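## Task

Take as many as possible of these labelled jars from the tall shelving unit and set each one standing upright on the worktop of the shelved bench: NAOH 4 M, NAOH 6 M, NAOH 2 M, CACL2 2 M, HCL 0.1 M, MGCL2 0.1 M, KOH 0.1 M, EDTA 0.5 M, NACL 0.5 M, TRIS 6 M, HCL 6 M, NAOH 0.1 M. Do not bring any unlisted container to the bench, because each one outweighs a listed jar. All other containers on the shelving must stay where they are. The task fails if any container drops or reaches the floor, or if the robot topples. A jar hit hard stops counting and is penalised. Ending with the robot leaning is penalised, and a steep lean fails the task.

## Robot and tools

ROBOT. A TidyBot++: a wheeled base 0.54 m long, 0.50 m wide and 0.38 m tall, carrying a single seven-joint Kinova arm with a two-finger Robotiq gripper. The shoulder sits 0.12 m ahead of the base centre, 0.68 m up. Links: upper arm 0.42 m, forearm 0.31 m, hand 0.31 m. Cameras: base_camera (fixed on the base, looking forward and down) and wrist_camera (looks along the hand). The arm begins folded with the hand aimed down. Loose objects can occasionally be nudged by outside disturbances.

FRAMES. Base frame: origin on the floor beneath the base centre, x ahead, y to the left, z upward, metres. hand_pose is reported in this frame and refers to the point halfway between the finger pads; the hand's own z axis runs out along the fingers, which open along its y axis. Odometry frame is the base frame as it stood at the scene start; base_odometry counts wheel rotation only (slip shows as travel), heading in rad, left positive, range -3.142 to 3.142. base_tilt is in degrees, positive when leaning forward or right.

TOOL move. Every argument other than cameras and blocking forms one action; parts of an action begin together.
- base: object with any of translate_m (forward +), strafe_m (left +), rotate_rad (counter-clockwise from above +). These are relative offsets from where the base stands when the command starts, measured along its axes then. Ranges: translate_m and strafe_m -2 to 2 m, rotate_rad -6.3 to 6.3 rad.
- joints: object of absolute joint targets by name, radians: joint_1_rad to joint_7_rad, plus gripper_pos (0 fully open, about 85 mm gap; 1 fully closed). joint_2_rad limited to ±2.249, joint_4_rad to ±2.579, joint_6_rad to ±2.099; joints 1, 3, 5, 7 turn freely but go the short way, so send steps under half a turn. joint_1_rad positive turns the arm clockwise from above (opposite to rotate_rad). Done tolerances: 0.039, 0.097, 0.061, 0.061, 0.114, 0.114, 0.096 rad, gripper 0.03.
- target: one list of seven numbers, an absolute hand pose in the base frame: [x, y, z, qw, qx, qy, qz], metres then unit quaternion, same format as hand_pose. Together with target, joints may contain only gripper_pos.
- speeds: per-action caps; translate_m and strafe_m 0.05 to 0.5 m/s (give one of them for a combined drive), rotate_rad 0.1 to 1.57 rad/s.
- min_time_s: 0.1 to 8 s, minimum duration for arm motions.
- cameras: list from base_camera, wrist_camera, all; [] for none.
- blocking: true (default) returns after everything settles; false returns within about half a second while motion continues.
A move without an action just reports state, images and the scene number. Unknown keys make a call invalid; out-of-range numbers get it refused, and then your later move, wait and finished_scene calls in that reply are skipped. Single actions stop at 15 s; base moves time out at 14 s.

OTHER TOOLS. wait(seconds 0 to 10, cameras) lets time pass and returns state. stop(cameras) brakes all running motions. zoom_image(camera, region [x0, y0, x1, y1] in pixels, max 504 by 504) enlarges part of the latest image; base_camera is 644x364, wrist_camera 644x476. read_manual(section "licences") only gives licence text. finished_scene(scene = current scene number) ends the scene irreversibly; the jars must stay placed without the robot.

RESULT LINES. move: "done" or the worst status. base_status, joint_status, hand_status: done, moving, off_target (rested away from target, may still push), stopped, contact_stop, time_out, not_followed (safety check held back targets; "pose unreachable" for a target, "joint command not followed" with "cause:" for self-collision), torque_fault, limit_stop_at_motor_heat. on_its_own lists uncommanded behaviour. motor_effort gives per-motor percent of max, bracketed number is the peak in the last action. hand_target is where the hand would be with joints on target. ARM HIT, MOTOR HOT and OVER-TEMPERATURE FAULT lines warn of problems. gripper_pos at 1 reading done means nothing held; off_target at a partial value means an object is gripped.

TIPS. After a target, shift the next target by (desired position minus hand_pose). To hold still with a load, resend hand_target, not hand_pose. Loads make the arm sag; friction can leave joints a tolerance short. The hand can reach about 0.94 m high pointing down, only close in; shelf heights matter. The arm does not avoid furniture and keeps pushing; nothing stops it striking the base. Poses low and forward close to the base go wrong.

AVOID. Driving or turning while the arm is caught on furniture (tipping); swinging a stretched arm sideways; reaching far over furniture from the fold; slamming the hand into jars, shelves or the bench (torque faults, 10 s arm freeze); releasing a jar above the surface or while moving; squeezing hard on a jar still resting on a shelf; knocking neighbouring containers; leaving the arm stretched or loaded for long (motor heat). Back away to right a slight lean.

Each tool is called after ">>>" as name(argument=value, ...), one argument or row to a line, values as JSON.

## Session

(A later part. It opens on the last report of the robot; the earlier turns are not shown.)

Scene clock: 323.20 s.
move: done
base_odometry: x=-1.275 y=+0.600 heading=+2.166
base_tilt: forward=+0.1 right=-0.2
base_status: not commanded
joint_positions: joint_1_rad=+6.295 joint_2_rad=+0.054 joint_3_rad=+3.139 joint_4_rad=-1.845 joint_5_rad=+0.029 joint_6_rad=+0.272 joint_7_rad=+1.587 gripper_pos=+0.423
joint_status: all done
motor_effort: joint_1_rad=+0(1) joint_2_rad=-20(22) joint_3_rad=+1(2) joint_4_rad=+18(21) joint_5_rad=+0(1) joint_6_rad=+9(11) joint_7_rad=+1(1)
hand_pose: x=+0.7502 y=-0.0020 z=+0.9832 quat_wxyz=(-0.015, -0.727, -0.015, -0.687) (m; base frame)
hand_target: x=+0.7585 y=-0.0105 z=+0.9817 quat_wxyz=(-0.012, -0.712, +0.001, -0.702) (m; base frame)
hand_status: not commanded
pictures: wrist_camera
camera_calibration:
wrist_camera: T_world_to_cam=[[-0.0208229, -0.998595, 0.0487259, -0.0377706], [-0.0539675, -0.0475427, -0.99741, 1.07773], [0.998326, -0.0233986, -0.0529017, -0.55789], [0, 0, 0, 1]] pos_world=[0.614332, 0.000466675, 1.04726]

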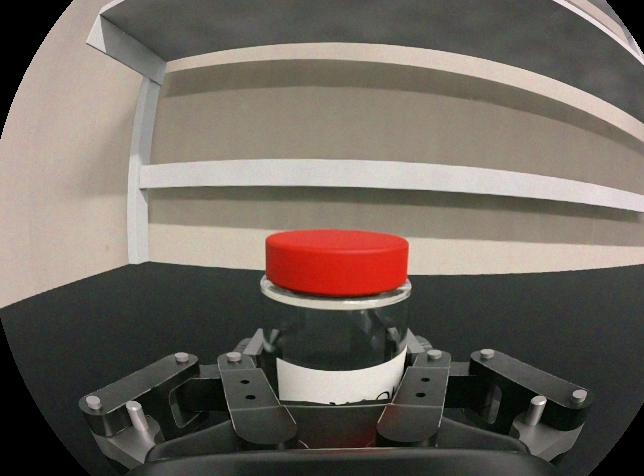

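>>> move(
  joints={"gripper_pos": 0.05},
  cameras=["wrist_camera"],
)

>>> move(
  base={"translate_m": -0.25},
  speeds={"translate_m": 0.2},
  cameras=["wrist_camera"],
)

Scene clock: 330.07 s.
move: done
base_odometry: x=-1.275 y=+0.600 heading=+2.166
base_tilt: forward=+0.1 right=-0.2
base_status: not commanded
joint_positions: joint_1_rad=+6.295 joint_2_rad=+0.054 joint_3_rad=+3.139 joint_4_rad=-1.845 joint_5_rad=+0.029 joint_6_rad=+0.277 joint_7_rad=+1.587 gripper_pos=+0.050
joint_status: all done
motor_effort: joint_1_rad=+0(1) joint_2_rad=-19(21) joint_3_rad=+2(2) joint_4_rad=+18(19) joint_5_rad=+0(1) joint_6_rad=+9(9) joint_7_rad=+1(1)
hand_pose: x=+0.7503 y=-0.0019 z=+0.9846 quat_wxyz=(-0.015, -0.725, -0.015, -0.689) (m; base frame)
hand_target: x=+0.7585 y=-0.0105 z=+0.9817 quat_wxyz=(-0.012, -0.712, +0.001, -0.702) (m; base frame)
hand_status: not commanded
pictures: wrist_camera
camera_calibration:
wrist_camera: T_world_to_cam=[[-0.0208576, -0.9986, 0.0486108, -0.0376718], [-0.0491587, -0.0475382, -0.997659, 1.0758], [0.998573, -0.0231984, -0.0480983, -0.562835], [0, 0, 0, 1]] pos_world=[0.614132, 0.000465962, 1.04805]

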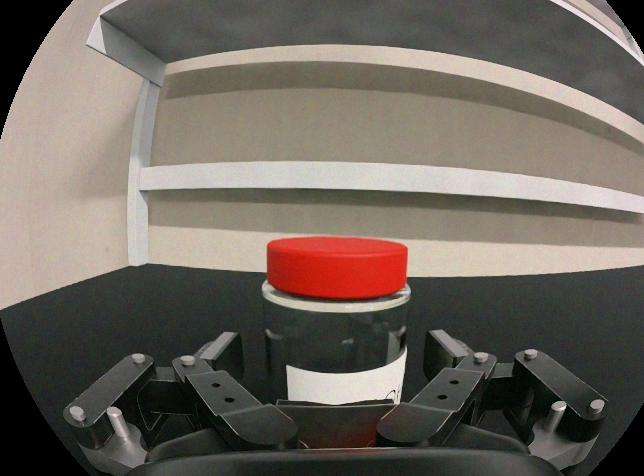

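Scene clock: 332.03 s.
move: done
base_odometry: x=-1.135 y=+0.393 heading=+2.166
base_tilt: forward=+0.1 right=-0.2
base_status: done
joint_positions: joint_1_rad=+6.295 joint_2_rad=+0.063 joint_3_rad=+3.139 joint_4_rad=-1.846 joint_5_rad=+0.029 joint_6_rad=+0.279 joint_7_rad=+1.587 gripper_pos=+0.050
joint_status: not commanded
motor_effort: joint_1_rad=+0(1) joint_2_rad=-19(22) joint_3_rad=+1(3) joint_4_rad=+18(19) joint_5_rad=+0(1) joint_6_rad=+8(9) joint_7_rad=+1(1)
hand_pose: x=+0.7528 y=-0.0022 z=+0.9791 quat_wxyz=(-0.015, -0.728, -0.015, -0.686) (m; base frame)
hand_target: x=+0.7585 y=-0.0105 z=+0.9817 quat_wxyz=(-0.012, -0.712, +0.001, -0.702) (m; base frame)
hand_status: not commanded
pictures: wrist_camera
camera_calibration:
wrist_camera: T_world_to_cam=[[-0.0209821, -0.998593, 0.0487059, -0.0376072], [-0.0569789, -0.0474431, -0.997247, 1.07578], [0.998155, -0.0236995, -0.0559033, -0.557653], [0, 0, 0, 1]] pos_world=[0.617132, 0.000267762, 1.04347]

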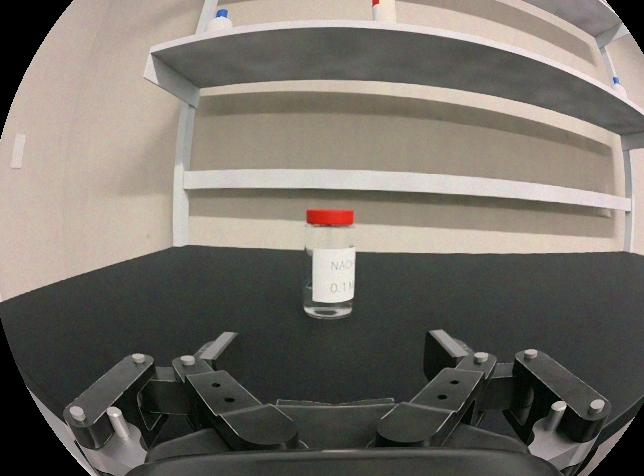

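>>> move(
  base={"translate_m": -1.76, "strafe_m": -1.045, "rotate_rad": 3.140},
  speeds={"rotate_rad": 1.0},
  joints={"joint_2_rad": 0.035, "joint_4_rad": -1.585, "joint_6_rad": -0.125, "gripper_pos":0.0},
  cameras=["wrist_camera"],
)

Scene clock: 354.97 s.
move: done
base_odometry: x=+0.717 y=-0.480 heading=-0.977
base_tilt: forward=+0.2 right=-0.2
base_status: done
joint_positions: joint_1_rad=+6.296 joint_2_rad=+0.052 joint_3_rad=+3.137 joint_4_rad=-1.602 joint_5_rad=+0.029 joint_6_rad=-0.042 joint_7_rad=+1.587 gripper_pos=+0.000
joint_status: all done
motor_effort: joint_1_rad=+0(2) joint_2_rad=-21(24) joint_3_rad=+1(3) joint_4_rad=+19(20) joint_5_rad=+0(1) joint_6_rad=+8(10) joint_7_rad=+1(1)
hand_pose: x=+0.7630 y=-0.0047 z=+1.0367 quat_wxyz=(-0.018, -0.750, -0.013, -0.661) (m; base frame)
hand_target: x=+0.7542 y=-0.0104 z=+1.0329 quat_wxyz=(-0.011, -0.766, +0.001, -0.643) (m; base frame)
hand_status: not commanded
pictures: wrist_camera
camera_calibration:
wrist_camera: T_world_to_cam=[[-0.0257826, -0.998342, 0.051468, -0.0418384], [-0.123219, -0.0479187, -0.991222, 1.17809], [0.992044, -0.0318981, -0.121779, -0.491766], [0, 0, 0, 1]] pos_world=[0.631938, -0.00100302, 1.11001]

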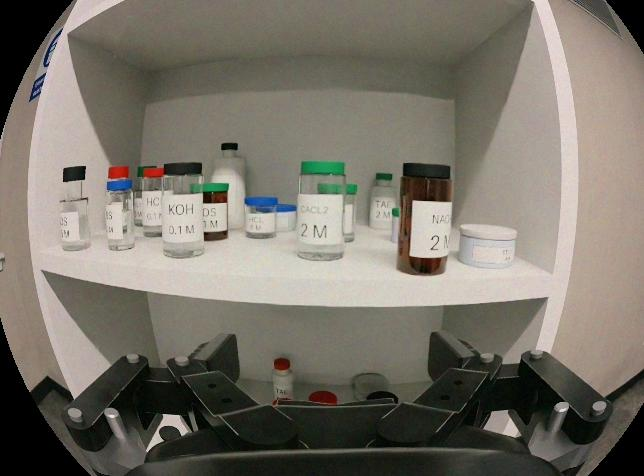

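>>> move(
  joints={"joint_4_rad": -1.52, "joint_6_rad": -0.18},
)

>>> move(
  base={"translate_m": 0.37},
  speeds={"translate_m": 0.2},
  cameras=["wrist_camera"],
)

Scene clock: 367.87 s.
move: done
base_odometry: x=+0.717 y=-0.480 heading=-0.977
base_tilt: forward=+0.1 right=-0.2
base_status: not commanded
joint_positions: joint_1_rad=+6.296 joint_2_rad=+0.049 joint_3_rad=+3.137 joint_4_rad=-1.534 joint_5_rad=+0.029 joint_6_rad=-0.097 joint_7_rad=+1.587 gripper_pos=+0.000
joint_status: all done
motor_effort: joint_1_rad=+0(1) joint_2_rad=-21(22) joint_3_rad=+1(2) joint_4_rad=+19(21) joint_5_rad=+0(1) joint_6_rad=+8(9) joint_7_rad=+1(1)
hand_pose: x=+0.7635 y=-0.0052 z=+1.0639 quat_wxyz=(-0.019, -0.745, -0.013, -0.667) (m; base frame)
hand_target: x=+0.7550 y=-0.0104 z=+1.0564 quat_wxyz=(-0.011, -0.763, +0.001, -0.647) (m; base frame)
hand_status: not commanded
pictures: none

Scene clock: 370.43 s.
move: done
base_odometry: x=+0.924 y=-0.786 heading=-0.977
base_tilt: forward=+0.1 right=-0.2
base_status: done
joint_positions: joint_1_rad=+6.296 joint_2_rad=+0.040 joint_3_rad=+3.137 joint_4_rad=-1.534 joint_5_rad=+0.029 joint_6_rad=-0.098 joint_7_rad=+1.587 gripper_pos=+0.000
joint_status: not commanded
motor_effort: joint_1_rad=+0(1) joint_2_rad=-20(24) joint_3_rad=+2(3) joint_4_rad=+18(20) joint_5_rad=+0(1) joint_6_rad=+8(9) joint_7_rad=+1(1)
hand_pose: x=+0.7599 y=-0.0051 z=+1.0695 quat_wxyz=(-0.019, -0.742, -0.013, -0.670) (m; base frame)
hand_target: x=+0.7550 y=-0.0104 z=+1.0564 quat_wxyz=(-0.011, -0.763, +0.001, -0.647) (m; base frame)
hand_status: not commanded
pictures: wrist_camera
camera_calibration:
wrist_camera: T_world_to_cam=[[-0.0284713, -0.998287, 0.0511083, -0.0415848], [-0.0997862, -0.0480351, -0.993849, 1.19514], [0.994601, -0.0333961, -0.0982477, -0.511819], [0, 0, 0, 1]] pos_world=[0.62713, -0.00119767, 1.13963]

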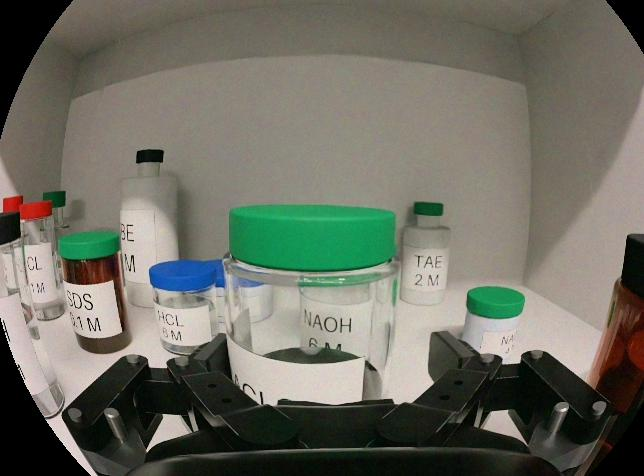

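>>> move(
  base={"strafe_m": 0.008},
)

>>> move(
  joints={"gripper_pos": 0.6},
  cameras=["wrist_camera"],
)

Scene clock: 375.77 s.
move: done
base_odometry: x=+0.931 y=-0.782 heading=-0.977
base_tilt: forward=+0.1 right=-0.2
base_status: done
joint_positions: joint_1_rad=+6.296 joint_2_rad=+0.040 joint_3_rad=+3.138 joint_4_rad=-1.534 joint_5_rad=+0.029 joint_6_rad=-0.098 joint_7_rad=+1.587 gripper_pos=+0.000
joint_status: not commanded
motor_effort: joint_1_rad=-1(3) joint_2_rad=-20(22) joint_3_rad=+1(4) joint_4_rad=+19(20) joint_5_rad=+0(1) joint_6_rad=+8(9) joint_7_rad=+1(1)
hand_pose: x=+0.7599 y=-0.0055 z=+1.0694 quat_wxyz=(-0.019, -0.742, -0.012, -0.670) (m; base frame)
hand_target: x=+0.7550 y=-0.0104 z=+1.0564 quat_wxyz=(-0.011, -0.763, +0.001, -0.647) (m; base frame)
hand_status: not commanded
pictures: none

Scene clock: 376.63 s.
move: off_target
base_odometry: x=+0.931 y=-0.782 heading=-0.977
base_tilt: forward=+0.1 right=-0.2
base_status: not commanded
joint_positions: joint_1_rad=+6.296 joint_2_rad=+0.040 joint_3_rad=+3.138 joint_4_rad=-1.534 joint_5_rad=+0.029 joint_6_rad=-0.099 joint_7_rad=+1.587 gripper_pos=+0.289
joint_status: gripper_pos off_target (ended at +0.289, target +0.600)
motor_effort: joint_1_rad=+0(2) joint_2_rad=-20(20) joint_3_rad=+2(3) joint_4_rad=+19(19) joint_5_rad=+1(1) joint_6_rad=+8(9) joint_7_rad=+1(1)
hand_pose: x=+0.7599 y=-0.0055 z=+1.0696 quat_wxyz=(-0.019, -0.742, -0.012, -0.670) (m; base frame)
hand_target: x=+0.7550 y=-0.0104 z=+1.0564 quat_wxyz=(-0.011, -0.763, +0.001, -0.647) (m; base frame)
hand_status: not commanded
pictures: wrist_camera
camera_calibration:
wrist_camera: T_world_to_cam=[[-0.0290664, -0.998267, 0.0511727, -0.0415925], [-0.0998149, -0.0480397, -0.993846, 1.19534], [0.994581, -0.0339953, -0.0982455, -0.511799], [0, 0, 0, 1]] pos_world=[0.62713, -0.00149553, 1.13983]

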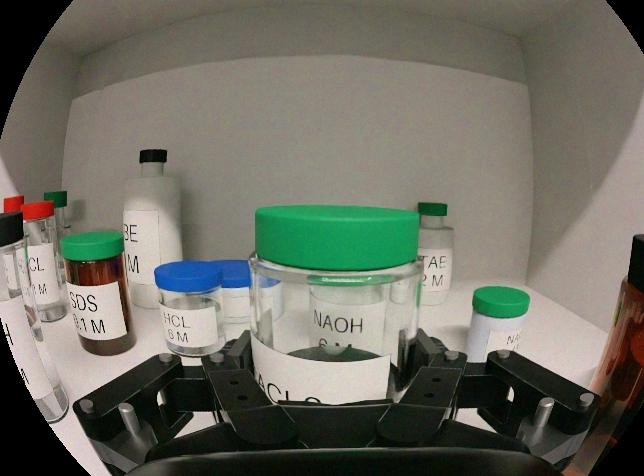

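>>> move(
  joints={"joint_4_rad": -1.40, "joint_6_rad": -0.30, "gripper_pos": 0.7},
  min_time_s=1.5,
)

>>> move(
  base={"translate_m": -0.5},
  cameras=["wrist_camera"],
)

>>> move(
  base={"translate_m": -1.519, "strafe_m": -0.904, "rotate_rad": 3.143},
  speeds={"rotate_rad": 1.0},
)

>>> move(
  base={"translate_m": 0.36},
  speeds={"translate_m": 0.25},
  joints={"joint_2_rad": 0.065, "joint_4_rad": -1.70, "joint_6_rad": 0.19},
  min_time_s=2.5,
  cameras=["wrist_camera"],
)

Scene clock: 405.10 s.
move: off_target
base_odometry: x=+0.931 y=-0.782 heading=-0.977
base_tilt: forward=+0.2 right=-0.2
base_status: not commanded
joint_positions: joint_1_rad=+6.296 joint_2_rad=+0.040 joint_3_rad=+3.138 joint_4_rad=-1.441 joint_5_rad=+0.029 joint_6_rad=-0.229 joint_7_rad=+1.587 gripper_pos=+0.289
joint_status: gripper_pos off_target (ended at +0.289, target +0.700); the others done
motor_effort: joint_1_rad=-1(1) joint_2_rad=-25(25) joint_3_rad=+1(2) joint_4_rad=+23(24) joint_5_rad=+1(1) joint_6_rad=+12(13) joint_7_rad=+1(2)
hand_pose: x=+0.7572 y=-0.0066 z=+1.0872 quat_wxyz=(-0.020, -0.754, -0.011, -0.656) (m; base frame)
hand_target: x=+0.7522 y=-0.0103 z=+1.0940 quat_wxyz=(-0.011, -0.763, +0.001, -0.647) (m; base frame)
hand_status: not commanded
pictures: none

Scene clock: 407.33 s.
move: done
base_odometry: x=+0.651 y=-0.367 heading=-0.977
base_tilt: forward=+0.1 right=-0.3
base_status: done
joint_positions: joint_1_rad=+6.297 joint_2_rad=+0.040 joint_3_rad=+3.139 joint_4_rad=-1.439 joint_5_rad=+0.029 joint_6_rad=-0.233 joint_7_rad=+1.587 gripper_pos=+0.289
joint_status: not commanded
motor_effort: joint_1_rad=+0(2) joint_2_rad=-23(28) joint_3_rad=+1(2) joint_4_rad=+23(24) joint_5_rad=+0(1) joint_6_rad=+12(12) joint_7_rad=+1(1)
hand_pose: x=+0.7568 y=-0.0074 z=+1.0875 quat_wxyz=(-0.020, -0.755, -0.011, -0.655) (m; base frame)
hand_target: x=+0.7522 y=-0.0103 z=+1.0940 quat_wxyz=(-0.011, -0.763, +0.001, -0.647) (m; base frame)
hand_status: not commanded
pictures: wrist_camera
camera_calibration:
wrist_camera: T_world_to_cam=[[-0.032165, -0.998138, 0.0518183, -0.0428594], [-0.138766, -0.0468833, -0.989215, 1.23709], [0.989803, -0.0390087, -0.136999, -0.461355], [0, 0, 0, 1]] pos_world=[0.626937, -0.00277744, 1.16277]

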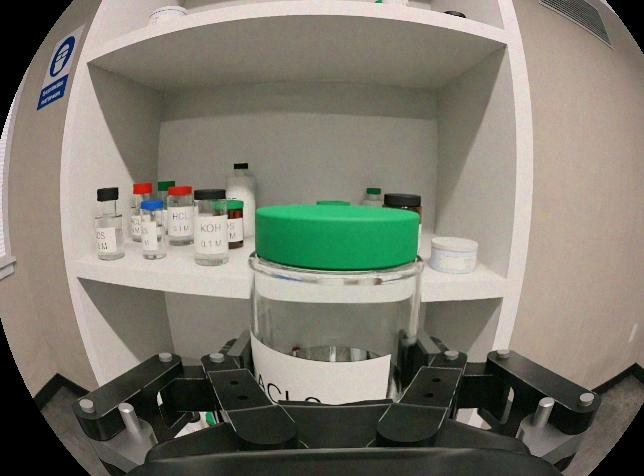

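Scene clock: 412.50 s.
move: done
base_odometry: x=-0.948 y=+0.386 heading=+2.167
base_tilt: forward=+0.2 right=-0.2
base_status: done
joint_positions: joint_1_rad=+6.294 joint_2_rad=+0.042 joint_3_rad=+3.133 joint_4_rad=-1.438 joint_5_rad=+0.029 joint_6_rad=-0.234 joint_7_rad=+1.587 gripper_pos=+0.289
joint_status: not commanded
motor_effort: joint_1_rad=+0(4) joint_2_rad=-23(27) joint_3_rad=+1(5) joint_4_rad=+23(24) joint_5_rad=+0(1) joint_6_rad=+12(12) joint_7_rad=+1(1)
hand_pose: x=+0.7579 y=-0.0017 z=+1.0858 quat_wxyz=(-0.017, -0.756, -0.014, -0.654) (m; base frame)
hand_target: x=+0.7522 y=-0.0103 z=+1.0940 quat_wxyz=(-0.011, -0.763, +0.001, -0.647) (m; base frame)
hand_status: not commanded
pictures: none

Scene clock: 415.60 s.
move: done
base_odometry: x=-1.150 y=+0.684 heading=+2.167
base_tilt: forward=+0.1 right=-0.2
base_status: done
joint_positions: joint_1_rad=+6.294 joint_2_rad=+0.057 joint_3_rad=+3.133 joint_4_rad=-1.704 joint_5_rad=+0.029 joint_6_rad=+0.081 joint_7_rad=+1.587 gripper_pos=+0.289
joint_status: all done
motor_effort: joint_1_rad=-1(1) joint_2_rad=-24(27) joint_3_rad=+1(2) joint_4_rad=+22(24) joint_5_rad=+1(1) joint_6_rad=+12(12) joint_7_rad=+1(1)
hand_pose: x=+0.7610 y=+0.0010 z=+1.0086 quat_wxyz=(-0.014, -0.744, -0.017, -0.667) (m; base frame)
hand_target: x=+0.7660 y=-0.0106 z=+1.0397 quat_wxyz=(-0.012, -0.709, +0.001, -0.705) (m; base frame)
hand_status: not commanded
pictures: wrist_camera
camera_calibration:
wrist_camera: T_world_to_cam=[[-0.0159165, -0.998597, 0.0504986, -0.0413644], [-0.10657, -0.0485231, -0.993121, 1.13948], [0.994178, -0.0211886, -0.105648, -0.510941], [0, 0, 0, 1]] pos_world=[0.628742, 0.00315867, 1.07975]

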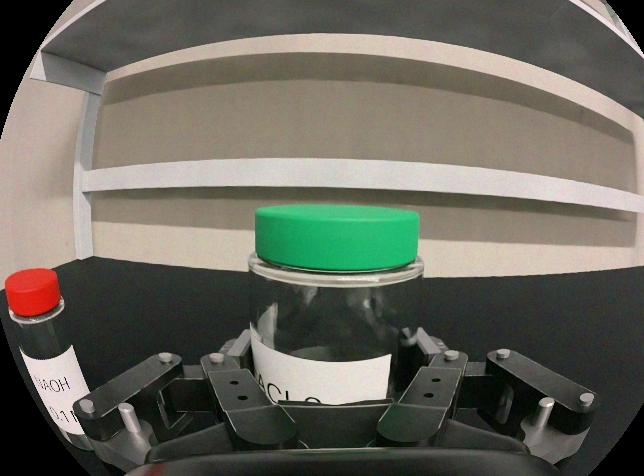

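>>> move(
  joints={"joint_2_rad": 0.07, "joint_4_rad": -1.725, "joint_6_rad": 0.21},
  min_time_s=1,
)

>>> move(
  joints={"joint_2_rad": 0.072, "joint_4_rad": -1.74, "joint_6_rad": 0.225},
  min_time_s=1,
)

>>> move(
  joints={"joint_2_rad": 0.077, "joint_4_rad": -1.755, "joint_6_rad": 0.24},
  min_time_s=1,
)

Scene clock: 424.57 s.
move: done
base_odometry: x=-1.150 y=+0.684 heading=+2.167
base_tilt: forward=+0.2 right=-0.2
base_status: not commanded
joint_positions: joint_1_rad=+6.294 joint_2_rad=+0.057 joint_3_rad=+3.133 joint_4_rad=-1.727 joint_5_rad=+0.029 joint_6_rad=+0.101 joint_7_rad=+1.587 gripper_pos=+0.289
joint_status: all done
motor_effort: joint_1_rad=+0(1) joint_2_rad=-23(25) joint_3_rad=+1(2) joint_4_rad=+23(24) joint_5_rad=+1(1) joint_6_rad=+12(12) joint_7_rad=+1(1)
hand_pose: x=+0.7594 y=+0.0011 z=+1.0003 quat_wxyz=(-0.014, -0.746, -0.017, -0.666) (m; base frame)
hand_target: x=+0.7661 y=-0.0106 z=+1.0272 quat_wxyz=(-0.012, -0.712, +0.001, -0.702) (m; base frame)
hand_status: not commanded
pictures: none

Scene clock: 425.87 s.
move: done
base_odometry: x=-1.150 y=+0.684 heading=+2.167
base_tilt: forward=+0.2 right=-0.2
base_status: not commanded
joint_positions: joint_1_rad=+6.294 joint_2_rad=+0.057 joint_3_rad=+3.133 joint_4_rad=-1.742 joint_5_rad=+0.029 joint_6_rad=+0.116 joint_7_rad=+1.587 gripper_pos=+0.289
joint_status: all done
motor_effort: joint_1_rad=+0(1) joint_2_rad=-23(25) joint_3_rad=+1(2) joint_4_rad=+22(24) joint_5_rad=+0(1) joint_6_rad=+12(12) joint_7_rad=+1(1)
hand_pose: x=+0.7585 y=+0.0013 z=+0.9960 quat_wxyz=(-0.014, -0.745, -0.017, -0.666) (m; base frame)
hand_target: x=+0.7657 y=-0.0106 z=+1.0214 quat_wxyz=(-0.012, -0.713, +0.001, -0.701) (m; base frame)
hand_status: not commanded
pictures: none

Scene clock: 427.17 s.
move: done
base_odometry: x=-1.150 y=+0.684 heading=+2.167
base_tilt: forward=+0.2 right=-0.2
base_status: not commanded
joint_positions: joint_1_rad=+6.294 joint_2_rad=+0.058 joint_3_rad=+3.133 joint_4_rad=-1.754 joint_5_rad=+0.029 joint_6_rad=+0.134 joint_7_rad=+1.587 gripper_pos=+0.289
joint_status: all done
motor_effort: joint_1_rad=+0(1) joint_2_rad=-23(25) joint_3_rad=+1(2) joint_4_rad=+21(23) joint_5_rad=+0(1) joint_6_rad=+11(12) joint_7_rad=+1(1)
hand_pose: x=+0.7581 y=+0.0014 z=+0.9935 quat_wxyz=(-0.014, -0.744, -0.017, -0.668) (m; base frame)
hand_target: x=+0.7662 y=-0.0106 z=+1.0135 quat_wxyz=(-0.012, -0.715, +0.001, -0.699) (m; base frame)
hand_status: not commanded
pictures: none

>>> move(
  joints={"joint_2_rad": 0.082, "joint_4_rad": -1.77, "joint_6_rad": 0.255},
  min_time_s=1,
)

>>> move(
  joints={"gripper_pos": 0.0},
)

>>> move(
  base={"translate_m": -0.25},
  speeds={"translate_m": 0.25},
  cameras=["wrist_camera"],
)

Scene clock: 432.33 s.
move: done
base_odometry: x=-1.150 y=+0.684 heading=+2.167
base_tilt: forward=+0.1 right=-0.3
base_status: not commanded
joint_positions: joint_1_rad=+6.294 joint_2_rad=+0.058 joint_3_rad=+3.133 joint_4_rad=-1.764 joint_5_rad=+0.029 joint_6_rad=+0.155 joint_7_rad=+1.587 gripper_pos=+0.289
joint_status: all done
motor_effort: joint_1_rad=+0(1) joint_2_rad=-23(24) joint_3_rad=+1(2) joint_4_rad=+21(22) joint_5_rad=+0(1) joint_6_rad=+11(12) joint_7_rad=+1(1)
hand_pose: x=+0.7578 y=+0.0016 z=+0.9933 quat_wxyz=(-0.014, -0.740, -0.017, -0.672) (m; base frame)
hand_target: x=+0.7666 y=-0.0106 z=+1.0058 quat_wxyz=(-0.012, -0.716, +0.001, -0.698) (m; base frame)
hand_status: not commanded
pictures: none

Scene clock: 433.27 s.
move: done
base_odometry: x=-1.150 y=+0.684 heading=+2.167
base_tilt: forward=+0.1 right=-0.2
base_status: not commanded
joint_positions: joint_1_rad=+6.294 joint_2_rad=+0.059 joint_3_rad=+3.133 joint_4_rad=-1.764 joint_5_rad=+0.029 joint_6_rad=+0.175 joint_7_rad=+1.587 gripper_pos=+0.000
joint_status: all done
motor_effort: joint_1_rad=+0(1) joint_2_rad=-20(23) joint_3_rad=+1(2) joint_4_rad=+18(21) joint_5_rad=+1(1) joint_6_rad=+8(11) joint_7_rad=+1(1)
hand_pose: x=+0.7584 y=+0.0018 z=+0.9993 quat_wxyz=(-0.014, -0.734, -0.017, -0.679) (m; base frame)
hand_target: x=+0.7666 y=-0.0106 z=+1.0058 quat_wxyz=(-0.012, -0.716, +0.001, -0.698) (m; base frame)
hand_status: not commanded
pictures: none

Scene clock: 435.10 s.
move: done
base_odometry: x=-1.010 y=+0.477 heading=+2.167
base_tilt: forward=+0.1 right=-0.2
base_status: done
joint_positions: joint_1_rad=+6.294 joint_2_rad=+0.067 joint_3_rad=+3.135 joint_4_rad=-1.764 joint_5_rad=+0.029 joint_6_rad=+0.176 joint_7_rad=+1.587 gripper_pos=+0.000
joint_status: not commanded
motor_effort: joint_1_rad=+0(2) joint_2_rad=-20(25) joint_3_rad=+1(3) joint_4_rad=+18(19) joint_5_rad=+0(1) joint_6_rad=+8(9) joint_7_rad=+1(1)
hand_pose: x=+0.7611 y=+0.0002 z=+0.9946 quat_wxyz=(-0.014, -0.736, -0.017, -0.677) (m; base frame)
hand_target: x=+0.7666 y=-0.0106 z=+1.0058 quat_wxyz=(-0.012, -0.716, +0.001, -0.698) (m; base frame)
hand_status: not commanded
pictures: wrist_camera
camera_calibration:
wrist_camera: T_world_to_cam=[[-0.0170241, -0.998626, 0.0495666, -0.0396282], [-0.0816575, -0.0480195, -0.995503, 1.1089], [0.996515, -0.020995, -0.0807278, -0.53904], [0, 0, 0, 1]] pos_world=[0.627037, 0.00235804, 1.06236]

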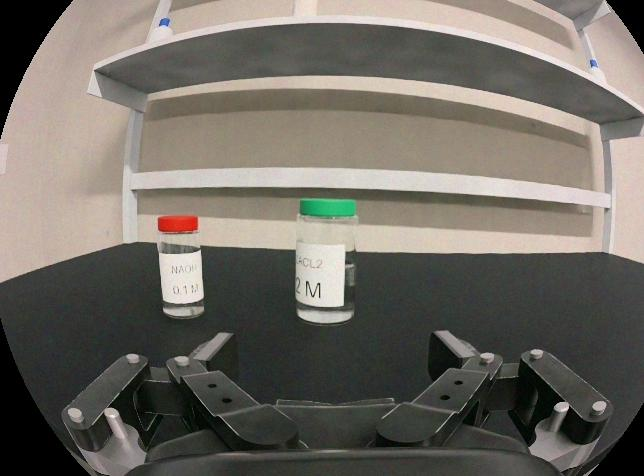

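>>> move(
  base={"translate_m": -1.82, "strafe_m": -1.109, "rotate_rad": -3.144},
  speeds={"rotate_rad": 1.1},
  joints={"joint_2_rad": 0.035, "joint_4_rad": -1.53, "joint_6_rad": -0.165, "gripper_pos":0.0},
  cameras=["wrist_camera"],
)

Scene clock: 465.60 s.
move: done
base_odometry: x=+0.930 y=-0.406 heading=-0.977
base_tilt: forward=+0.2 right=-0.2
base_status: done
joint_positions: joint_1_rad=+6.299 joint_2_rad=+0.049 joint_3_rad=+3.142 joint_4_rad=-1.547 joint_5_rad=+0.029 joint_6_rad=-0.082 joint_7_rad=+1.587 gripper_pos=+0.000
joint_status: all done
motor_effort: joint_1_rad=-1(3) joint_2_rad=-21(23) joint_3_rad=+1(5) joint_4_rad=+19(20) joint_5_rad=+0(1) joint_6_rad=+8(9) joint_7_rad=+0(1)
hand_pose: x=+0.7632 y=-0.0101 z=+1.0614 quat_wxyz=(-0.022, -0.744, -0.010, -0.668) (m; base frame)
hand_target: x=+0.7553 y=-0.0104 z=+1.0548 quat_wxyz=(-0.011, -0.761, +0.001, -0.649) (m; base frame)
hand_status: not commanded
pictures: wrist_camera
camera_calibration:
wrist_camera: T_world_to_cam=[[-0.0358553, -0.998034, 0.0514037, -0.0407381], [-0.104756, -0.0473999, -0.993368, 1.19047], [0.993851, -0.0410023, -0.102851, -0.510717], [0, 0, 0, 1]] pos_world=[0.630825, -0.00517036, 1.13214]

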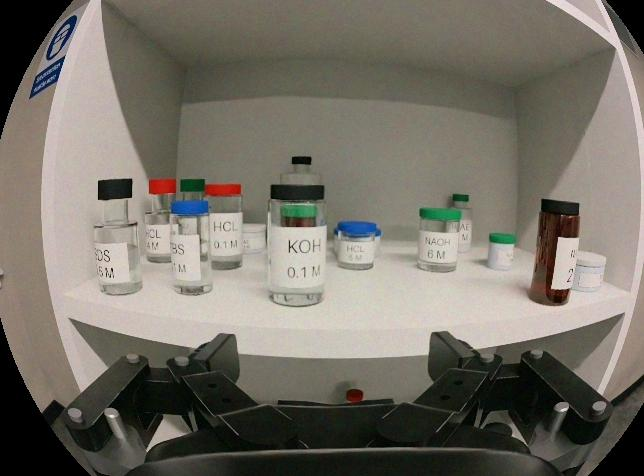

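>>> move(
  base={"translate_m": 0.26, "strafe_m": 0.031},
  speeds={"translate_m": 0.2},
  cameras=["wrist_camera"],
)

Scene clock: 477.93 s.
move: done
base_odometry: x=+1.101 y=-0.604 heading=-0.977
base_tilt: forward=+0.2 right=-0.2
base_status: done
joint_positions: joint_1_rad=+6.299 joint_2_rad=+0.039 joint_3_rad=+3.142 joint_4_rad=-1.546 joint_5_rad=+0.029 joint_6_rad=-0.083 joint_7_rad=+1.587 gripper_pos=+0.000
joint_status: not commanded
motor_effort: joint_1_rad=-1(2) joint_2_rad=-20(23) joint_3_rad=+2(2) joint_4_rad=+19(20) joint_5_rad=+1(1) joint_6_rad=+8(9) joint_7_rad=+1(1)
hand_pose: x=+0.7594 y=-0.0101 z=+1.0678 quat_wxyz=(-0.022, -0.740, -0.010, -0.672) (m; base frame)
hand_target: x=+0.7553 y=-0.0104 z=+1.0548 quat_wxyz=(-0.011, -0.761, +0.001, -0.649) (m; base frame)
hand_status: not commanded
pictures: wrist_camera
camera_calibration:
wrist_camera: T_world_to_cam=[[-0.0364189, -0.99802, 0.051272, -0.0406619], [-0.0953647, -0.047601, -0.994304, 1.19031], [0.994776, -0.041101, -0.0934423, -0.516991], [0, 0, 0, 1]] pos_world=[0.626323, -0.00517004, 1.13731]

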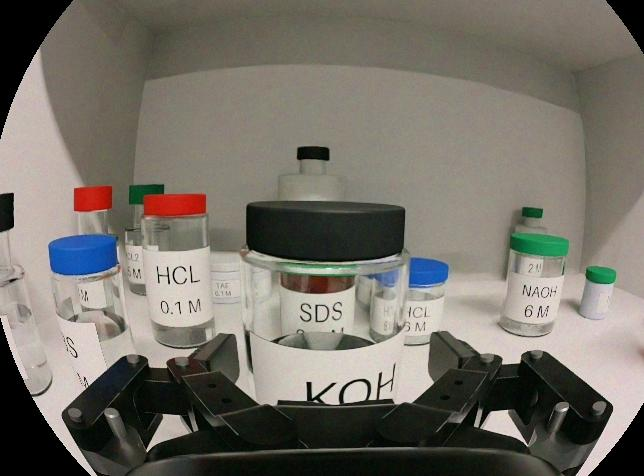

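>>> move(
  joints={"gripper_pos": 0.7},
)

>>> move(
  joints={"joint_4_rad": -1.40, "joint_6_rad": -0.29},
  min_time_s=1.5,
  cameras=["wrist_camera"],
)

>>> move(
  base={"translate_m": -0.5},
)

>>> move(
  base={"translate_m": -1.487, "strafe_m": -0.9945, "rotate_rad": 3.144},
  speeds={"rotate_rad": 1.0},
  cameras=["wrist_camera"],
)

Scene clock: 493.47 s.
move: off_target
base_odometry: x=+1.101 y=-0.604 heading=-0.977
base_tilt: forward=+0.1 right=-0.2
base_status: not commanded
joint_positions: joint_1_rad=+6.299 joint_2_rad=+0.039 joint_3_rad=+3.142 joint_4_rad=-1.545 joint_5_rad=+0.029 joint_6_rad=-0.083 joint_7_rad=+1.587 gripper_pos=+0.296
joint_status: gripper_pos off_target (ended at +0.296, target +0.700)
motor_effort: joint_1_rad=-1(2) joint_2_rad=-20(21) joint_3_rad=+1(3) joint_4_rad=+19(20) joint_5_rad=+1(1) joint_6_rad=+8(9) joint_7_rad=+1(2)
hand_pose: x=+0.7595 y=-0.0096 z=+1.0681 quat_wxyz=(-0.021, -0.740, -0.010, -0.672) (m; base frame)
hand_target: x=+0.7553 y=-0.0104 z=+1.0548 quat_wxyz=(-0.011, -0.761, +0.001, -0.649) (m; base frame)
hand_status: not commanded
pictures: none

Scene clock: 495.27 s.
move: done
base_odometry: x=+1.101 y=-0.604 heading=-0.977
base_tilt: forward=+0.1 right=-0.2
base_status: not commanded
joint_positions: joint_1_rad=+6.299 joint_2_rad=+0.039 joint_3_rad=+3.142 joint_4_rad=-1.442 joint_5_rad=+0.029 joint_6_rad=-0.220 joint_7_rad=+1.587 gripper_pos=+0.296
joint_status: all done
motor_effort: joint_1_rad=+0(1) joint_2_rad=-24(25) joint_3_rad=+1(2) joint_4_rad=+23(24) joint_5_rad=+0(1) joint_6_rad=+12(12) joint_7_rad=+1(1)
hand_pose: x=+0.7570 y=-0.0108 z=+1.0904 quat_wxyz=(-0.022, -0.751, -0.009, -0.660) (m; base frame)
hand_target: x=+0.7527 y=-0.0103 z=+1.0971 quat_wxyz=(-0.011, -0.759, +0.001, -0.650) (m; base frame)
hand_status: not commanded
pictures: wrist_camera
camera_calibration:
wrist_camera: T_world_to_cam=[[-0.0378551, -0.997943, 0.0517444, -0.0419802], [-0.127704, -0.0465257, -0.990721, 1.23315], [0.99109, -0.0441117, -0.12568, -0.47467], [0, 0, 0, 1]] pos_world=[0.626329, -0.00545911, 1.16423]

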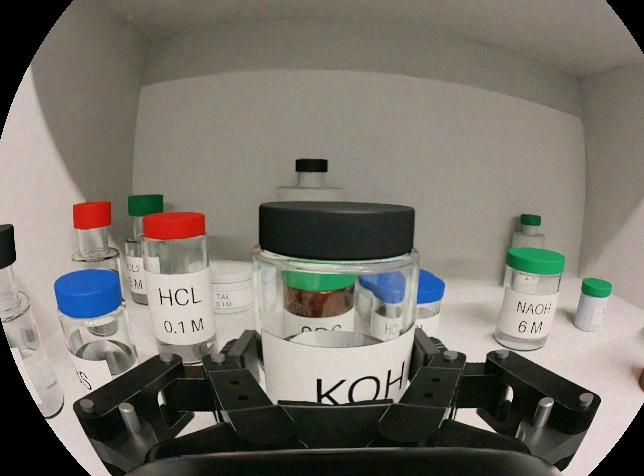

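Scene clock: 497.57 s.
move: done
base_odometry: x=+0.821 y=-0.190 heading=-0.977
base_tilt: forward=+0.1 right=-0.2
base_status: done
joint_positions: joint_1_rad=+6.299 joint_2_rad=+0.042 joint_3_rad=+3.142 joint_4_rad=-1.439 joint_5_rad=+0.029 joint_6_rad=-0.225 joint_7_rad=+1.587 gripper_pos=+0.296
joint_status: not commanded
motor_effort: joint_1_rad=+0(3) joint_2_rad=-24(29) joint_3_rad=+1(3) joint_4_rad=+23(24) joint_5_rad=+1(1) joint_6_rad=+12(13) joint_7_rad=+1(1)
hand_pose: x=+0.7580 y=-0.0107 z=+1.0886 quat_wxyz=(-0.022, -0.753, -0.009, -0.657) (m; base frame)
hand_target: x=+0.7527 y=-0.0103 z=+1.0971 quat_wxyz=(-0.011, -0.759, +0.001, -0.650) (m; base frame)
hand_status: not commanded
pictures: none

Scene clock: 502.83 s.
move: done
base_odometry: x=-0.835 y=+0.486 heading=+2.168
base_tilt: forward=+0.1 right=-0.2
base_status: done
joint_positions: joint_1_rad=+6.297 joint_2_rad=+0.044 joint_3_rad=+3.134 joint_4_rad=-1.439 joint_5_rad=+0.029 joint_6_rad=-0.225 joint_7_rad=+1.587 gripper_pos=+0.296
joint_status: not commanded
motor_effort: joint_1_rad=-1(3) joint_2_rad=-24(27) joint_3_rad=+1(5) joint_4_rad=+23(24) joint_5_rad=+0(1) joint_6_rad=+12(12) joint_7_rad=+1(1)
hand_pose: x=+0.7588 y=-0.0048 z=+1.0874 quat_wxyz=(-0.019, -0.754, -0.012, -0.657) (m; base frame)
hand_target: x=+0.7527 y=-0.0103 z=+1.0971 quat_wxyz=(-0.011, -0.759, +0.001, -0.650) (m; base frame)
hand_status: not commanded
pictures: wrist_camera
camera_calibration:
wrist_camera: T_world_to_cam=[[-0.0280376, -0.998276, 0.0515701, -0.0431011], [-0.134856, -0.0473413, -0.989734, 1.23495], [0.990469, -0.0347043, -0.133296, -0.467666], [0, 0, 0, 1]] pos_world=[0.628539, -0.000792908, 1.16215]

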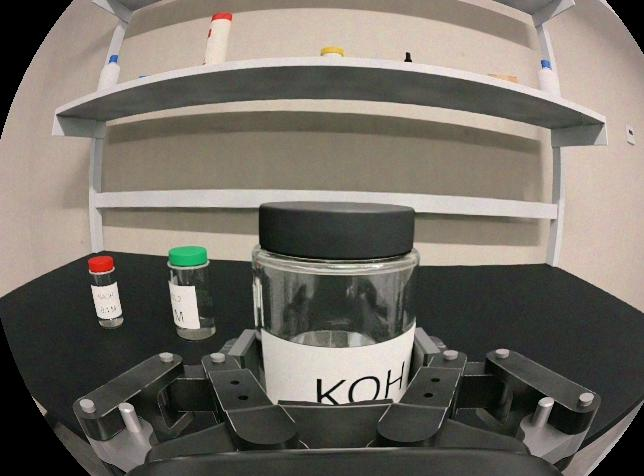

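>>> move(
  base={"translate_m": 0.335},
  speeds={"translate_m": 0.25},
  joints={"joint_2_rad": 0.065, "joint_4_rad": -1.71, "joint_6_rad": 0.19},
  min_time_s=2.5,
)

>>> move(
  joints={"joint_2_rad": 0.07, "joint_4_rad": -1.735, "joint_6_rad": 0.215},
  min_time_s=1,
  cameras=["wrist_camera"],
)

>>> move(
  joints={"joint_2_rad": 0.075, "joint_4_rad": -1.75, "joint_6_rad": 0.23},
  min_time_s=1,
)

>>> move(
  joints={"joint_2_rad": 0.08, "joint_4_rad": -1.765, "joint_6_rad": 0.245},
  min_time_s=1,
)

Scene clock: 518.43 s.
move: done
base_odometry: x=-1.023 y=+0.764 heading=+2.168
base_tilt: forward=+0.1 right=-0.3
base_status: done
joint_positions: joint_1_rad=+6.297 joint_2_rad=+0.057 joint_3_rad=+3.134 joint_4_rad=-1.715 joint_5_rad=+0.029 joint_6_rad=+0.080 joint_7_rad=+1.587 gripper_pos=+0.296
joint_status: all done
motor_effort: joint_1_rad=+0(1) joint_2_rad=-24(27) joint_3_rad=+1(2) joint_4_rad=+23(24) joint_5_rad=+1(1) joint_6_rad=+12(13) joint_7_rad=+1(1)
hand_pose: x=+0.7598 y=-0.0022 z=+1.0014 quat_wxyz=(-0.016, -0.749, -0.015, -0.663) (m; base frame)
hand_target: x=+0.7653 y=-0.0106 z=+1.0335 quat_wxyz=(-0.012, -0.712, +0.001, -0.702) (m; base frame)
hand_status: not commanded
pictures: none

Scene clock: 519.73 s.
move: done
base_odometry: x=-1.023 y=+0.764 heading=+2.168
base_tilt: forward=+0.2 right=-0.2
base_status: not commanded
joint_positions: joint_1_rad=+6.297 joint_2_rad=+0.057 joint_3_rad=+3.134 joint_4_rad=-1.738 joint_5_rad=+0.029 joint_6_rad=+0.104 joint_7_rad=+1.587 gripper_pos=+0.296
joint_status: all done
motor_effort: joint_1_rad=+0(1) joint_2_rad=-24(26) joint_3_rad=+1(2) joint_4_rad=+23(24) joint_5_rad=+0(1) joint_6_rad=+12(13) joint_7_rad=+1(1)
hand_pose: x=+0.7583 y=-0.0020 z=+0.9949 quat_wxyz=(-0.016, -0.748, -0.015, -0.663) (m; base frame)
hand_target: x=+0.7653 y=-0.0106 z=+1.0226 quat_wxyz=(-0.012, -0.714, +0.001, -0.700) (m; base frame)
hand_status: not commanded
pictures: wrist_camera
camera_calibration:
wrist_camera: T_world_to_cam=[[-0.0196319, -0.998531, 0.0504964, -0.0408207], [-0.117273, -0.0478577, -0.991946, 1.13234], [0.992906, -0.0253956, -0.116161, -0.498386], [0, 0, 0, 1]] pos_world=[0.626841, 0.000773762, 1.06739]

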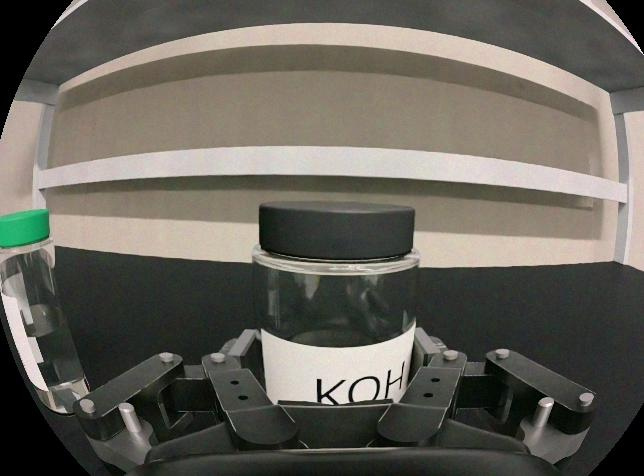

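Scene clock: 521.03 s.
move: done
base_odometry: x=-1.023 y=+0.764 heading=+2.168
base_tilt: forward=+0.1 right=-0.2
base_status: not commanded
joint_positions: joint_1_rad=+6.297 joint_2_rad=+0.058 joint_3_rad=+3.134 joint_4_rad=-1.750 joint_5_rad=+0.029 joint_6_rad=+0.122 joint_7_rad=+1.587 gripper_pos=+0.296
joint_status: all done
motor_effort: joint_1_rad=+0(1) joint_2_rad=-24(25) joint_3_rad=+1(2) joint_4_rad=+22(24) joint_5_rad=+1(1) joint_6_rad=+12(12) joint_7_rad=+1(1)
hand_pose: x=+0.7579 y=-0.0018 z=+0.9924 quat_wxyz=(-0.016, -0.746, -0.015, -0.665) (m; base frame)
hand_target: x=+0.7659 y=-0.0106 z=+1.0148 quat_wxyz=(-0.012, -0.716, +0.001, -0.698) (m; base frame)
hand_status: not commanded
pictures: none

Scene clock: 522.33 s.
move: done
base_odometry: x=-1.023 y=+0.764 heading=+2.168
base_tilt: forward=+0.1 right=-0.2
base_status: not commanded
joint_positions: joint_1_rad=+6.297 joint_2_rad=+0.058 joint_3_rad=+3.134 joint_4_rad=-1.761 joint_5_rad=+0.029 joint_6_rad=+0.143 joint_7_rad=+1.587 gripper_pos=+0.296
joint_status: all done
motor_effort: joint_1_rad=-1(1) joint_2_rad=-22(24) joint_3_rad=+1(2) joint_4_rad=+21(23) joint_5_rad=+0(1) joint_6_rad=+10(12) joint_7_rad=+1(1)
hand_pose: x=+0.7575 y=-0.0016 z=+0.9920 quat_wxyz=(-0.015, -0.743, -0.016, -0.669) (m; base frame)
hand_target: x=+0.7663 y=-0.0106 z=+1.0070 quat_wxyz=(-0.012, -0.717, +0.001, -0.697) (m; base frame)
hand_status: not commanded
pictures: none

>>> move(
  joints={"gripper_pos": 0.0},
)

>>> move(
  base={"translate_m": -0.25},
  speeds={"translate_m": 0.25},
  cameras=["wrist_camera"],
)

>>> move(
  base={"translate_m": -1.78, "strafe_m": -0.629, "rotate_rad": -3.144},
  speeds={"rotate_rad": 1.1},
  joints={"joint_2_rad": 0.035, "joint_4_rad": -1.385, "joint_6_rad": -0.31, "gripper_pos":0.0},
  cameras=["all"],
)

Scene clock: 556.50 s.
move: done
base_odometry: x=-1.023 y=+0.764 heading=+2.168
base_tilt: forward=+0.1 right=-0.1
base_status: not commanded
joint_positions: joint_1_rad=+6.297 joint_2_rad=+0.058 joint_3_rad=+3.134 joint_4_rad=-1.761 joint_5_rad=+0.029 joint_6_rad=+0.165 joint_7_rad=+1.587 gripper_pos=+0.000
joint_status: all done
motor_effort: joint_1_rad=+0(1) joint_2_rad=-21(23) joint_3_rad=+1(2) joint_4_rad=+18(22) joint_5_rad=+0(1) joint_6_rad=+8(11) joint_7_rad=+1(1)
hand_pose: x=+0.7583 y=-0.0014 z=+0.9985 quat_wxyz=(-0.015, -0.736, -0.016, -0.677) (m; base frame)
hand_target: x=+0.7663 y=-0.0106 z=+1.0070 quat_wxyz=(-0.012, -0.717, +0.001, -0.697) (m; base frame)
hand_status: not commanded
pictures: none

Scene clock: 558.33 s.
move: done
base_odometry: x=-0.883 y=+0.557 heading=+2.168
base_tilt: forward=+0.1 right=-0.2
base_status: done
joint_positions: joint_1_rad=+6.297 joint_2_rad=+0.066 joint_3_rad=+3.136 joint_4_rad=-1.761 joint_5_rad=+0.029 joint_6_rad=+0.167 joint_7_rad=+1.587 gripper_pos=+0.000
joint_status: not commanded
motor_effort: joint_1_rad=+0(3) joint_2_rad=-20(25) joint_3_rad=+1(2) joint_4_rad=+18(19) joint_5_rad=+0(1) joint_6_rad=+8(9) joint_7_rad=+1(1)
hand_pose: x=+0.7607 y=-0.0025 z=+0.9943 quat_wxyz=(-0.016, -0.738, -0.015, -0.675) (m; base frame)
hand_target: x=+0.7663 y=-0.0106 z=+1.0070 quat_wxyz=(-0.012, -0.717, +0.001, -0.697) (m; base frame)
hand_status: not commanded
pictures: wrist_camera
camera_calibration:
wrist_camera: T_world_to_cam=[[-0.021163, -0.998536, 0.0497818, -0.0393639], [-0.0871704, -0.0477604, -0.995048, 1.11219], [0.995969, -0.0253977, -0.086032, -0.533066], [0, 0, 0, 1]] pos_world=[0.627034, 0.000273782, 1.06278]

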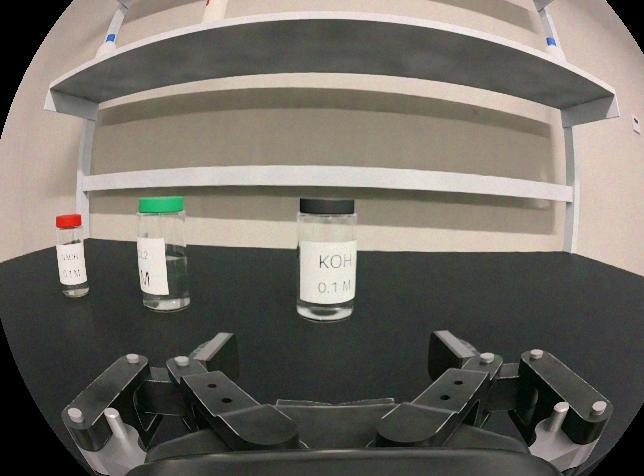

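Scene clock: 563.77 s.
move: done
base_odometry: x=+0.638 y=-0.562 heading=-0.977
base_tilt: forward=+0.2 right=-0.1
base_status: done
joint_positions: joint_1_rad=+6.300 joint_2_rad=+0.051 joint_3_rad=+3.141 joint_4_rad=-1.401 joint_5_rad=+0.029 joint_6_rad=-0.226 joint_7_rad=+1.587 gripper_pos=+0.000
joint_status: all done
motor_effort: joint_1_rad=-1(3) joint_2_rad=-21(25) joint_3_rad=+1(4) joint_4_rad=+19(20) joint_5_rad=+0(1) joint_6_rad=+8(9) joint_7_rad=+0(1)
hand_pose: x=+0.7620 y=-0.0111 z=+1.1056 quat_wxyz=(-0.023, -0.744, -0.008, -0.668) (m; base frame)
hand_target: x=+0.7518 y=-0.0103 z=+1.1002 quat_wxyz=(-0.011, -0.761, +0.001, -0.649) (m; base frame)
hand_status: not commanded
pictures: base_camera, wrist_camera
camera_calibration:
wrist_camera: T_world_to_cam=[[-0.0393281, -0.997915, 0.0511705, -0.0410847], [-0.106517, -0.0467315, -0.993212, 1.23537], [0.993533, -0.0445117, -0.104457, -0.503003], [0, 0, 0, 1]] pos_world=[0.629723, -0.0056577, 1.17655]

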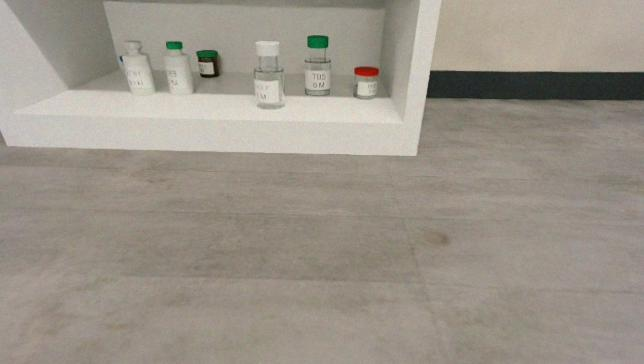

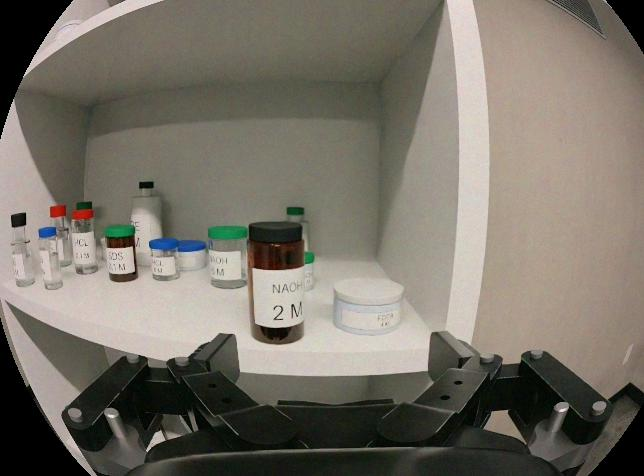

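>>> move(
  base={"translate_m": 0.258, "strafe_m": 0.056},
  speeds={"translate_m": 0.2},
  cameras=["wrist_camera"],
)

Scene clock: 571.80 s.
move: done
base_odometry: x=+0.829 y=-0.744 heading=-0.976
base_tilt: forward=+0.1 right=-0.2
base_status: done
joint_positions: joint_1_rad=+6.300 joint_2_rad=+0.038 joint_3_rad=+3.141 joint_4_rad=-1.400 joint_5_rad=+0.029 joint_6_rad=-0.228 joint_7_rad=+1.587 gripper_pos=+0.000
joint_status: not commanded
motor_effort: joint_1_rad=-1(2) joint_2_rad=-19(24) joint_3_rad=+1(3) joint_4_rad=+19(20) joint_5_rad=+1(1) joint_6_rad=+8(9) joint_7_rad=+0(1)
hand_pose: x=+0.7566 y=-0.0111 z=+1.1140 quat_wxyz=(-0.023, -0.740, -0.008, -0.672) (m; base frame)
hand_target: x=+0.7518 y=-0.0103 z=+1.1002 quat_wxyz=(-0.011, -0.761, +0.001, -0.649) (m; base frame)
hand_status: not commanded
pictures: wrist_camera
camera_calibration:
wrist_camera: T_world_to_cam=[[-0.0401388, -0.997897, 0.050897, -0.0408485], [-0.0941186, -0.0469356, -0.994454, 1.23515], [0.994752, -0.0447066, -0.0920367, -0.511493], [0, 0, 0, 1]] pos_world=[0.62342, -0.00565703, 1.1833]

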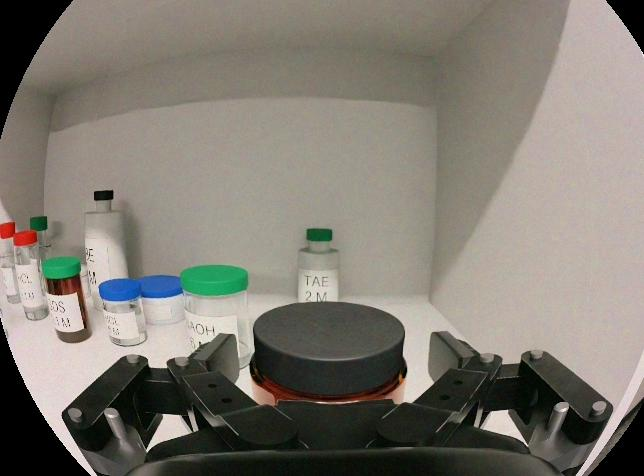

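>>> move(
  joints={"joint_4_rad": -1.465, "joint_6_rad": -0.09},
)

>>> move(
  joints={"gripper_pos": 0.7},
  cameras=["wrist_camera"],
)

Scene clock: 578.40 s.
move: done
base_odometry: x=+0.829 y=-0.744 heading=-0.976
base_tilt: forward=+0.1 right=-0.2
base_status: not commanded
joint_positions: joint_1_rad=+6.300 joint_2_rad=+0.038 joint_3_rad=+3.141 joint_4_rad=-1.454 joint_5_rad=+0.029 joint_6_rad=-0.141 joint_7_rad=+1.587 gripper_pos=+0.000
joint_status: all done
motor_effort: joint_1_rad=+0(1) joint_2_rad=-20(21) joint_3_rad=+2(2) joint_4_rad=+19(20) joint_5_rad=+0(1) joint_6_rad=+9(9) joint_7_rad=+1(1)
hand_pose: x=+0.7592 y=-0.0104 z=+1.1075 quat_wxyz=(-0.022, -0.729, -0.009, -0.684) (m; base frame)
hand_target: x=+0.7584 y=-0.0105 z=+1.1186 quat_wxyz=(-0.012, -0.714, +0.001, -0.700) (m; base frame)
hand_status: not commanded
pictures: none

Scene clock: 579.33 s.
move: off_target
base_odometry: x=+0.829 y=-0.744 heading=-0.976
base_tilt: forward=+0.2 right=-0.2
base_status: not commanded
joint_positions: joint_1_rad=+6.300 joint_2_rad=+0.038 joint_3_rad=+3.141 joint_4_rad=-1.454 joint_5_rad=+0.029 joint_6_rad=-0.141 joint_7_rad=+1.587 gripper_pos=+0.288
joint_status: gripper_pos off_target (ended at +0.288, target +0.700)
motor_effort: joint_1_rad=+0(1) joint_2_rad=-20(21) joint_3_rad=+1(3) joint_4_rad=+19(20) joint_5_rad=+0(1) joint_6_rad=+8(9) joint_7_rad=+1(1)
hand_pose: x=+0.7592 y=-0.0103 z=+1.1075 quat_wxyz=(-0.022, -0.729, -0.009, -0.684) (m; base frame)
hand_target: x=+0.7584 y=-0.0105 z=+1.1186 quat_wxyz=(-0.012, -0.714, +0.001, -0.700) (m; base frame)
hand_status: not commanded
pictures: wrist_camera
camera_calibration:
wrist_camera: T_world_to_cam=[[-0.0393326, -0.997956, 0.0503753, -0.0396783], [-0.061221, -0.0479128, -0.996974, 1.20678], [0.997349, -0.0422976, -0.0592113, -0.552963], [0, 0, 0, 1]] pos_world=[0.623817, -0.00516579, 1.17239]

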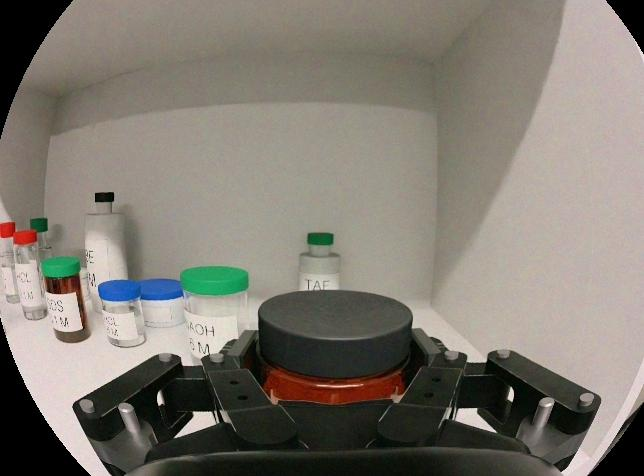

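>>> move(
  joints={"joint_4_rad": -1.30, "joint_6_rad": -0.31},
  min_time_s=1.5,
  cameras=["wrist_camera"],
)

Scene clock: 584.90 s.
move: done
base_odometry: x=+0.829 y=-0.744 heading=-0.976
base_tilt: forward=+0.1 right=-0.2
base_status: not commanded
joint_positions: joint_1_rad=+6.300 joint_2_rad=+0.038 joint_3_rad=+3.141 joint_4_rad=-1.337 joint_5_rad=+0.029 joint_6_rad=-0.237 joint_7_rad=+1.587 gripper_pos=+0.288
joint_status: all done
motor_effort: joint_1_rad=+0(1) joint_2_rad=-23(24) joint_3_rad=+1(2) joint_4_rad=+22(23) joint_5_rad=+1(1) joint_6_rad=+11(12) joint_7_rad=+1(1)
hand_pose: x=+0.7545 y=-0.0111 z=+1.1501 quat_wxyz=(-0.023, -0.722, -0.008, -0.692) (m; base frame)
hand_target: x=+0.7497 y=-0.0103 z=+1.1527 quat_wxyz=(-0.012, -0.733, +0.001, -0.680) (m; base frame)
hand_status: not commanded
pictures: wrist_camera
camera_calibration:
wrist_camera: T_world_to_cam=[[-0.0430665, -0.997846, 0.0494926, -0.0389326], [-0.0408446, -0.0477386, -0.998024, 1.23479], [0.998237, -0.0450029, -0.0387007, -0.570061], [0, 0, 0, 1]] pos_world=[0.617814, -0.00555606, 1.21221]

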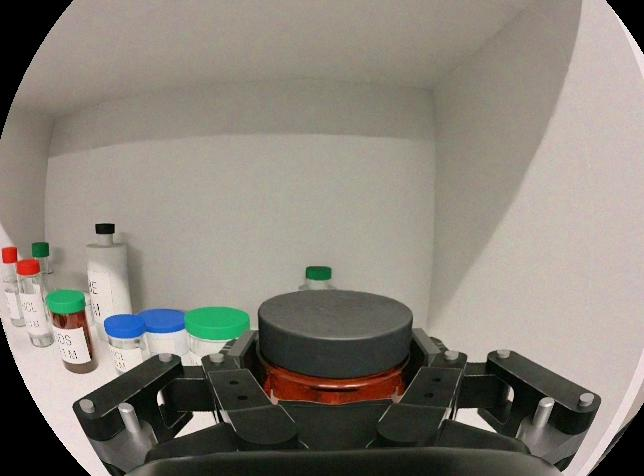

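>>> move(
  base={"translate_m": -0.45},
)

>>> move(
  base={"translate_m": -1.50, "strafe_m": -0.541, "rotate_rad": 3.144},
  speeds={"rotate_rad": 1.0},
  cameras=["wrist_camera"],
)

Scene clock: 596.77 s.
move: done
base_odometry: x=+0.577 y=-0.371 heading=-0.977
base_tilt: forward=+0.1 right=-0.2
base_status: done
joint_positions: joint_1_rad=+6.300 joint_2_rad=+0.038 joint_3_rad=+3.141 joint_4_rad=-1.334 joint_5_rad=+0.029 joint_6_rad=-0.242 joint_7_rad=+1.587 gripper_pos=+0.288
joint_status: not commanded
motor_effort: joint_1_rad=-1(2) joint_2_rad=-22(28) joint_3_rad=+1(3) joint_4_rad=+22(23) joint_5_rad=+1(1) joint_6_rad=+11(12) joint_7_rad=+1(2)
hand_pose: x=+0.7541 y=-0.0112 z=+1.1509 quat_wxyz=(-0.023, -0.722, -0.008, -0.691) (m; base frame)
hand_target: x=+0.7497 y=-0.0103 z=+1.1527 quat_wxyz=(-0.012, -0.733, +0.001, -0.680) (m; base frame)
hand_status: not commanded
pictures: none

Scene clock: 601.83 s.
move: done
base_odometry: x=-0.711 y=+0.569 heading=+2.167
base_tilt: forward=+0.1 right=-0.2
base_status: done
joint_positions: joint_1_rad=+6.301 joint_2_rad=+0.042 joint_3_rad=+3.138 joint_4_rad=-1.334 joint_5_rad=+0.029 joint_6_rad=-0.242 joint_7_rad=+1.587 gripper_pos=+0.288
joint_status: not commanded
motor_effort: joint_1_rad=+0(3) joint_2_rad=-23(27) joint_3_rad=+1(4) joint_4_rad=+22(23) joint_5_rad=+1(1) joint_6_rad=+11(12) joint_7_rad=+1(2)
hand_pose: x=+0.7560 y=-0.0099 z=+1.1482 quat_wxyz=(-0.023, -0.724, -0.008, -0.690) (m; base frame)
hand_target: x=+0.7497 y=-0.0103 z=+1.1527 quat_wxyz=(-0.012, -0.733, +0.001, -0.680) (m; base frame)
hand_status: not commanded
pictures: wrist_camera
camera_calibration:
wrist_camera: T_world_to_cam=[[-0.0409995, -0.997931, 0.0495207, -0.0392252], [-0.0462464, -0.047614, -0.997795, 1.2369], [0.998088, -0.0431993, -0.0441985, -0.565102], [0, 0, 0, 1]] pos_world=[0.619615, -0.00466252, 1.21113]

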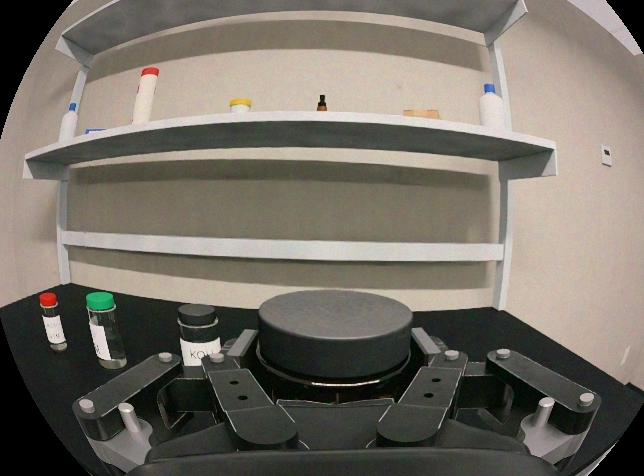

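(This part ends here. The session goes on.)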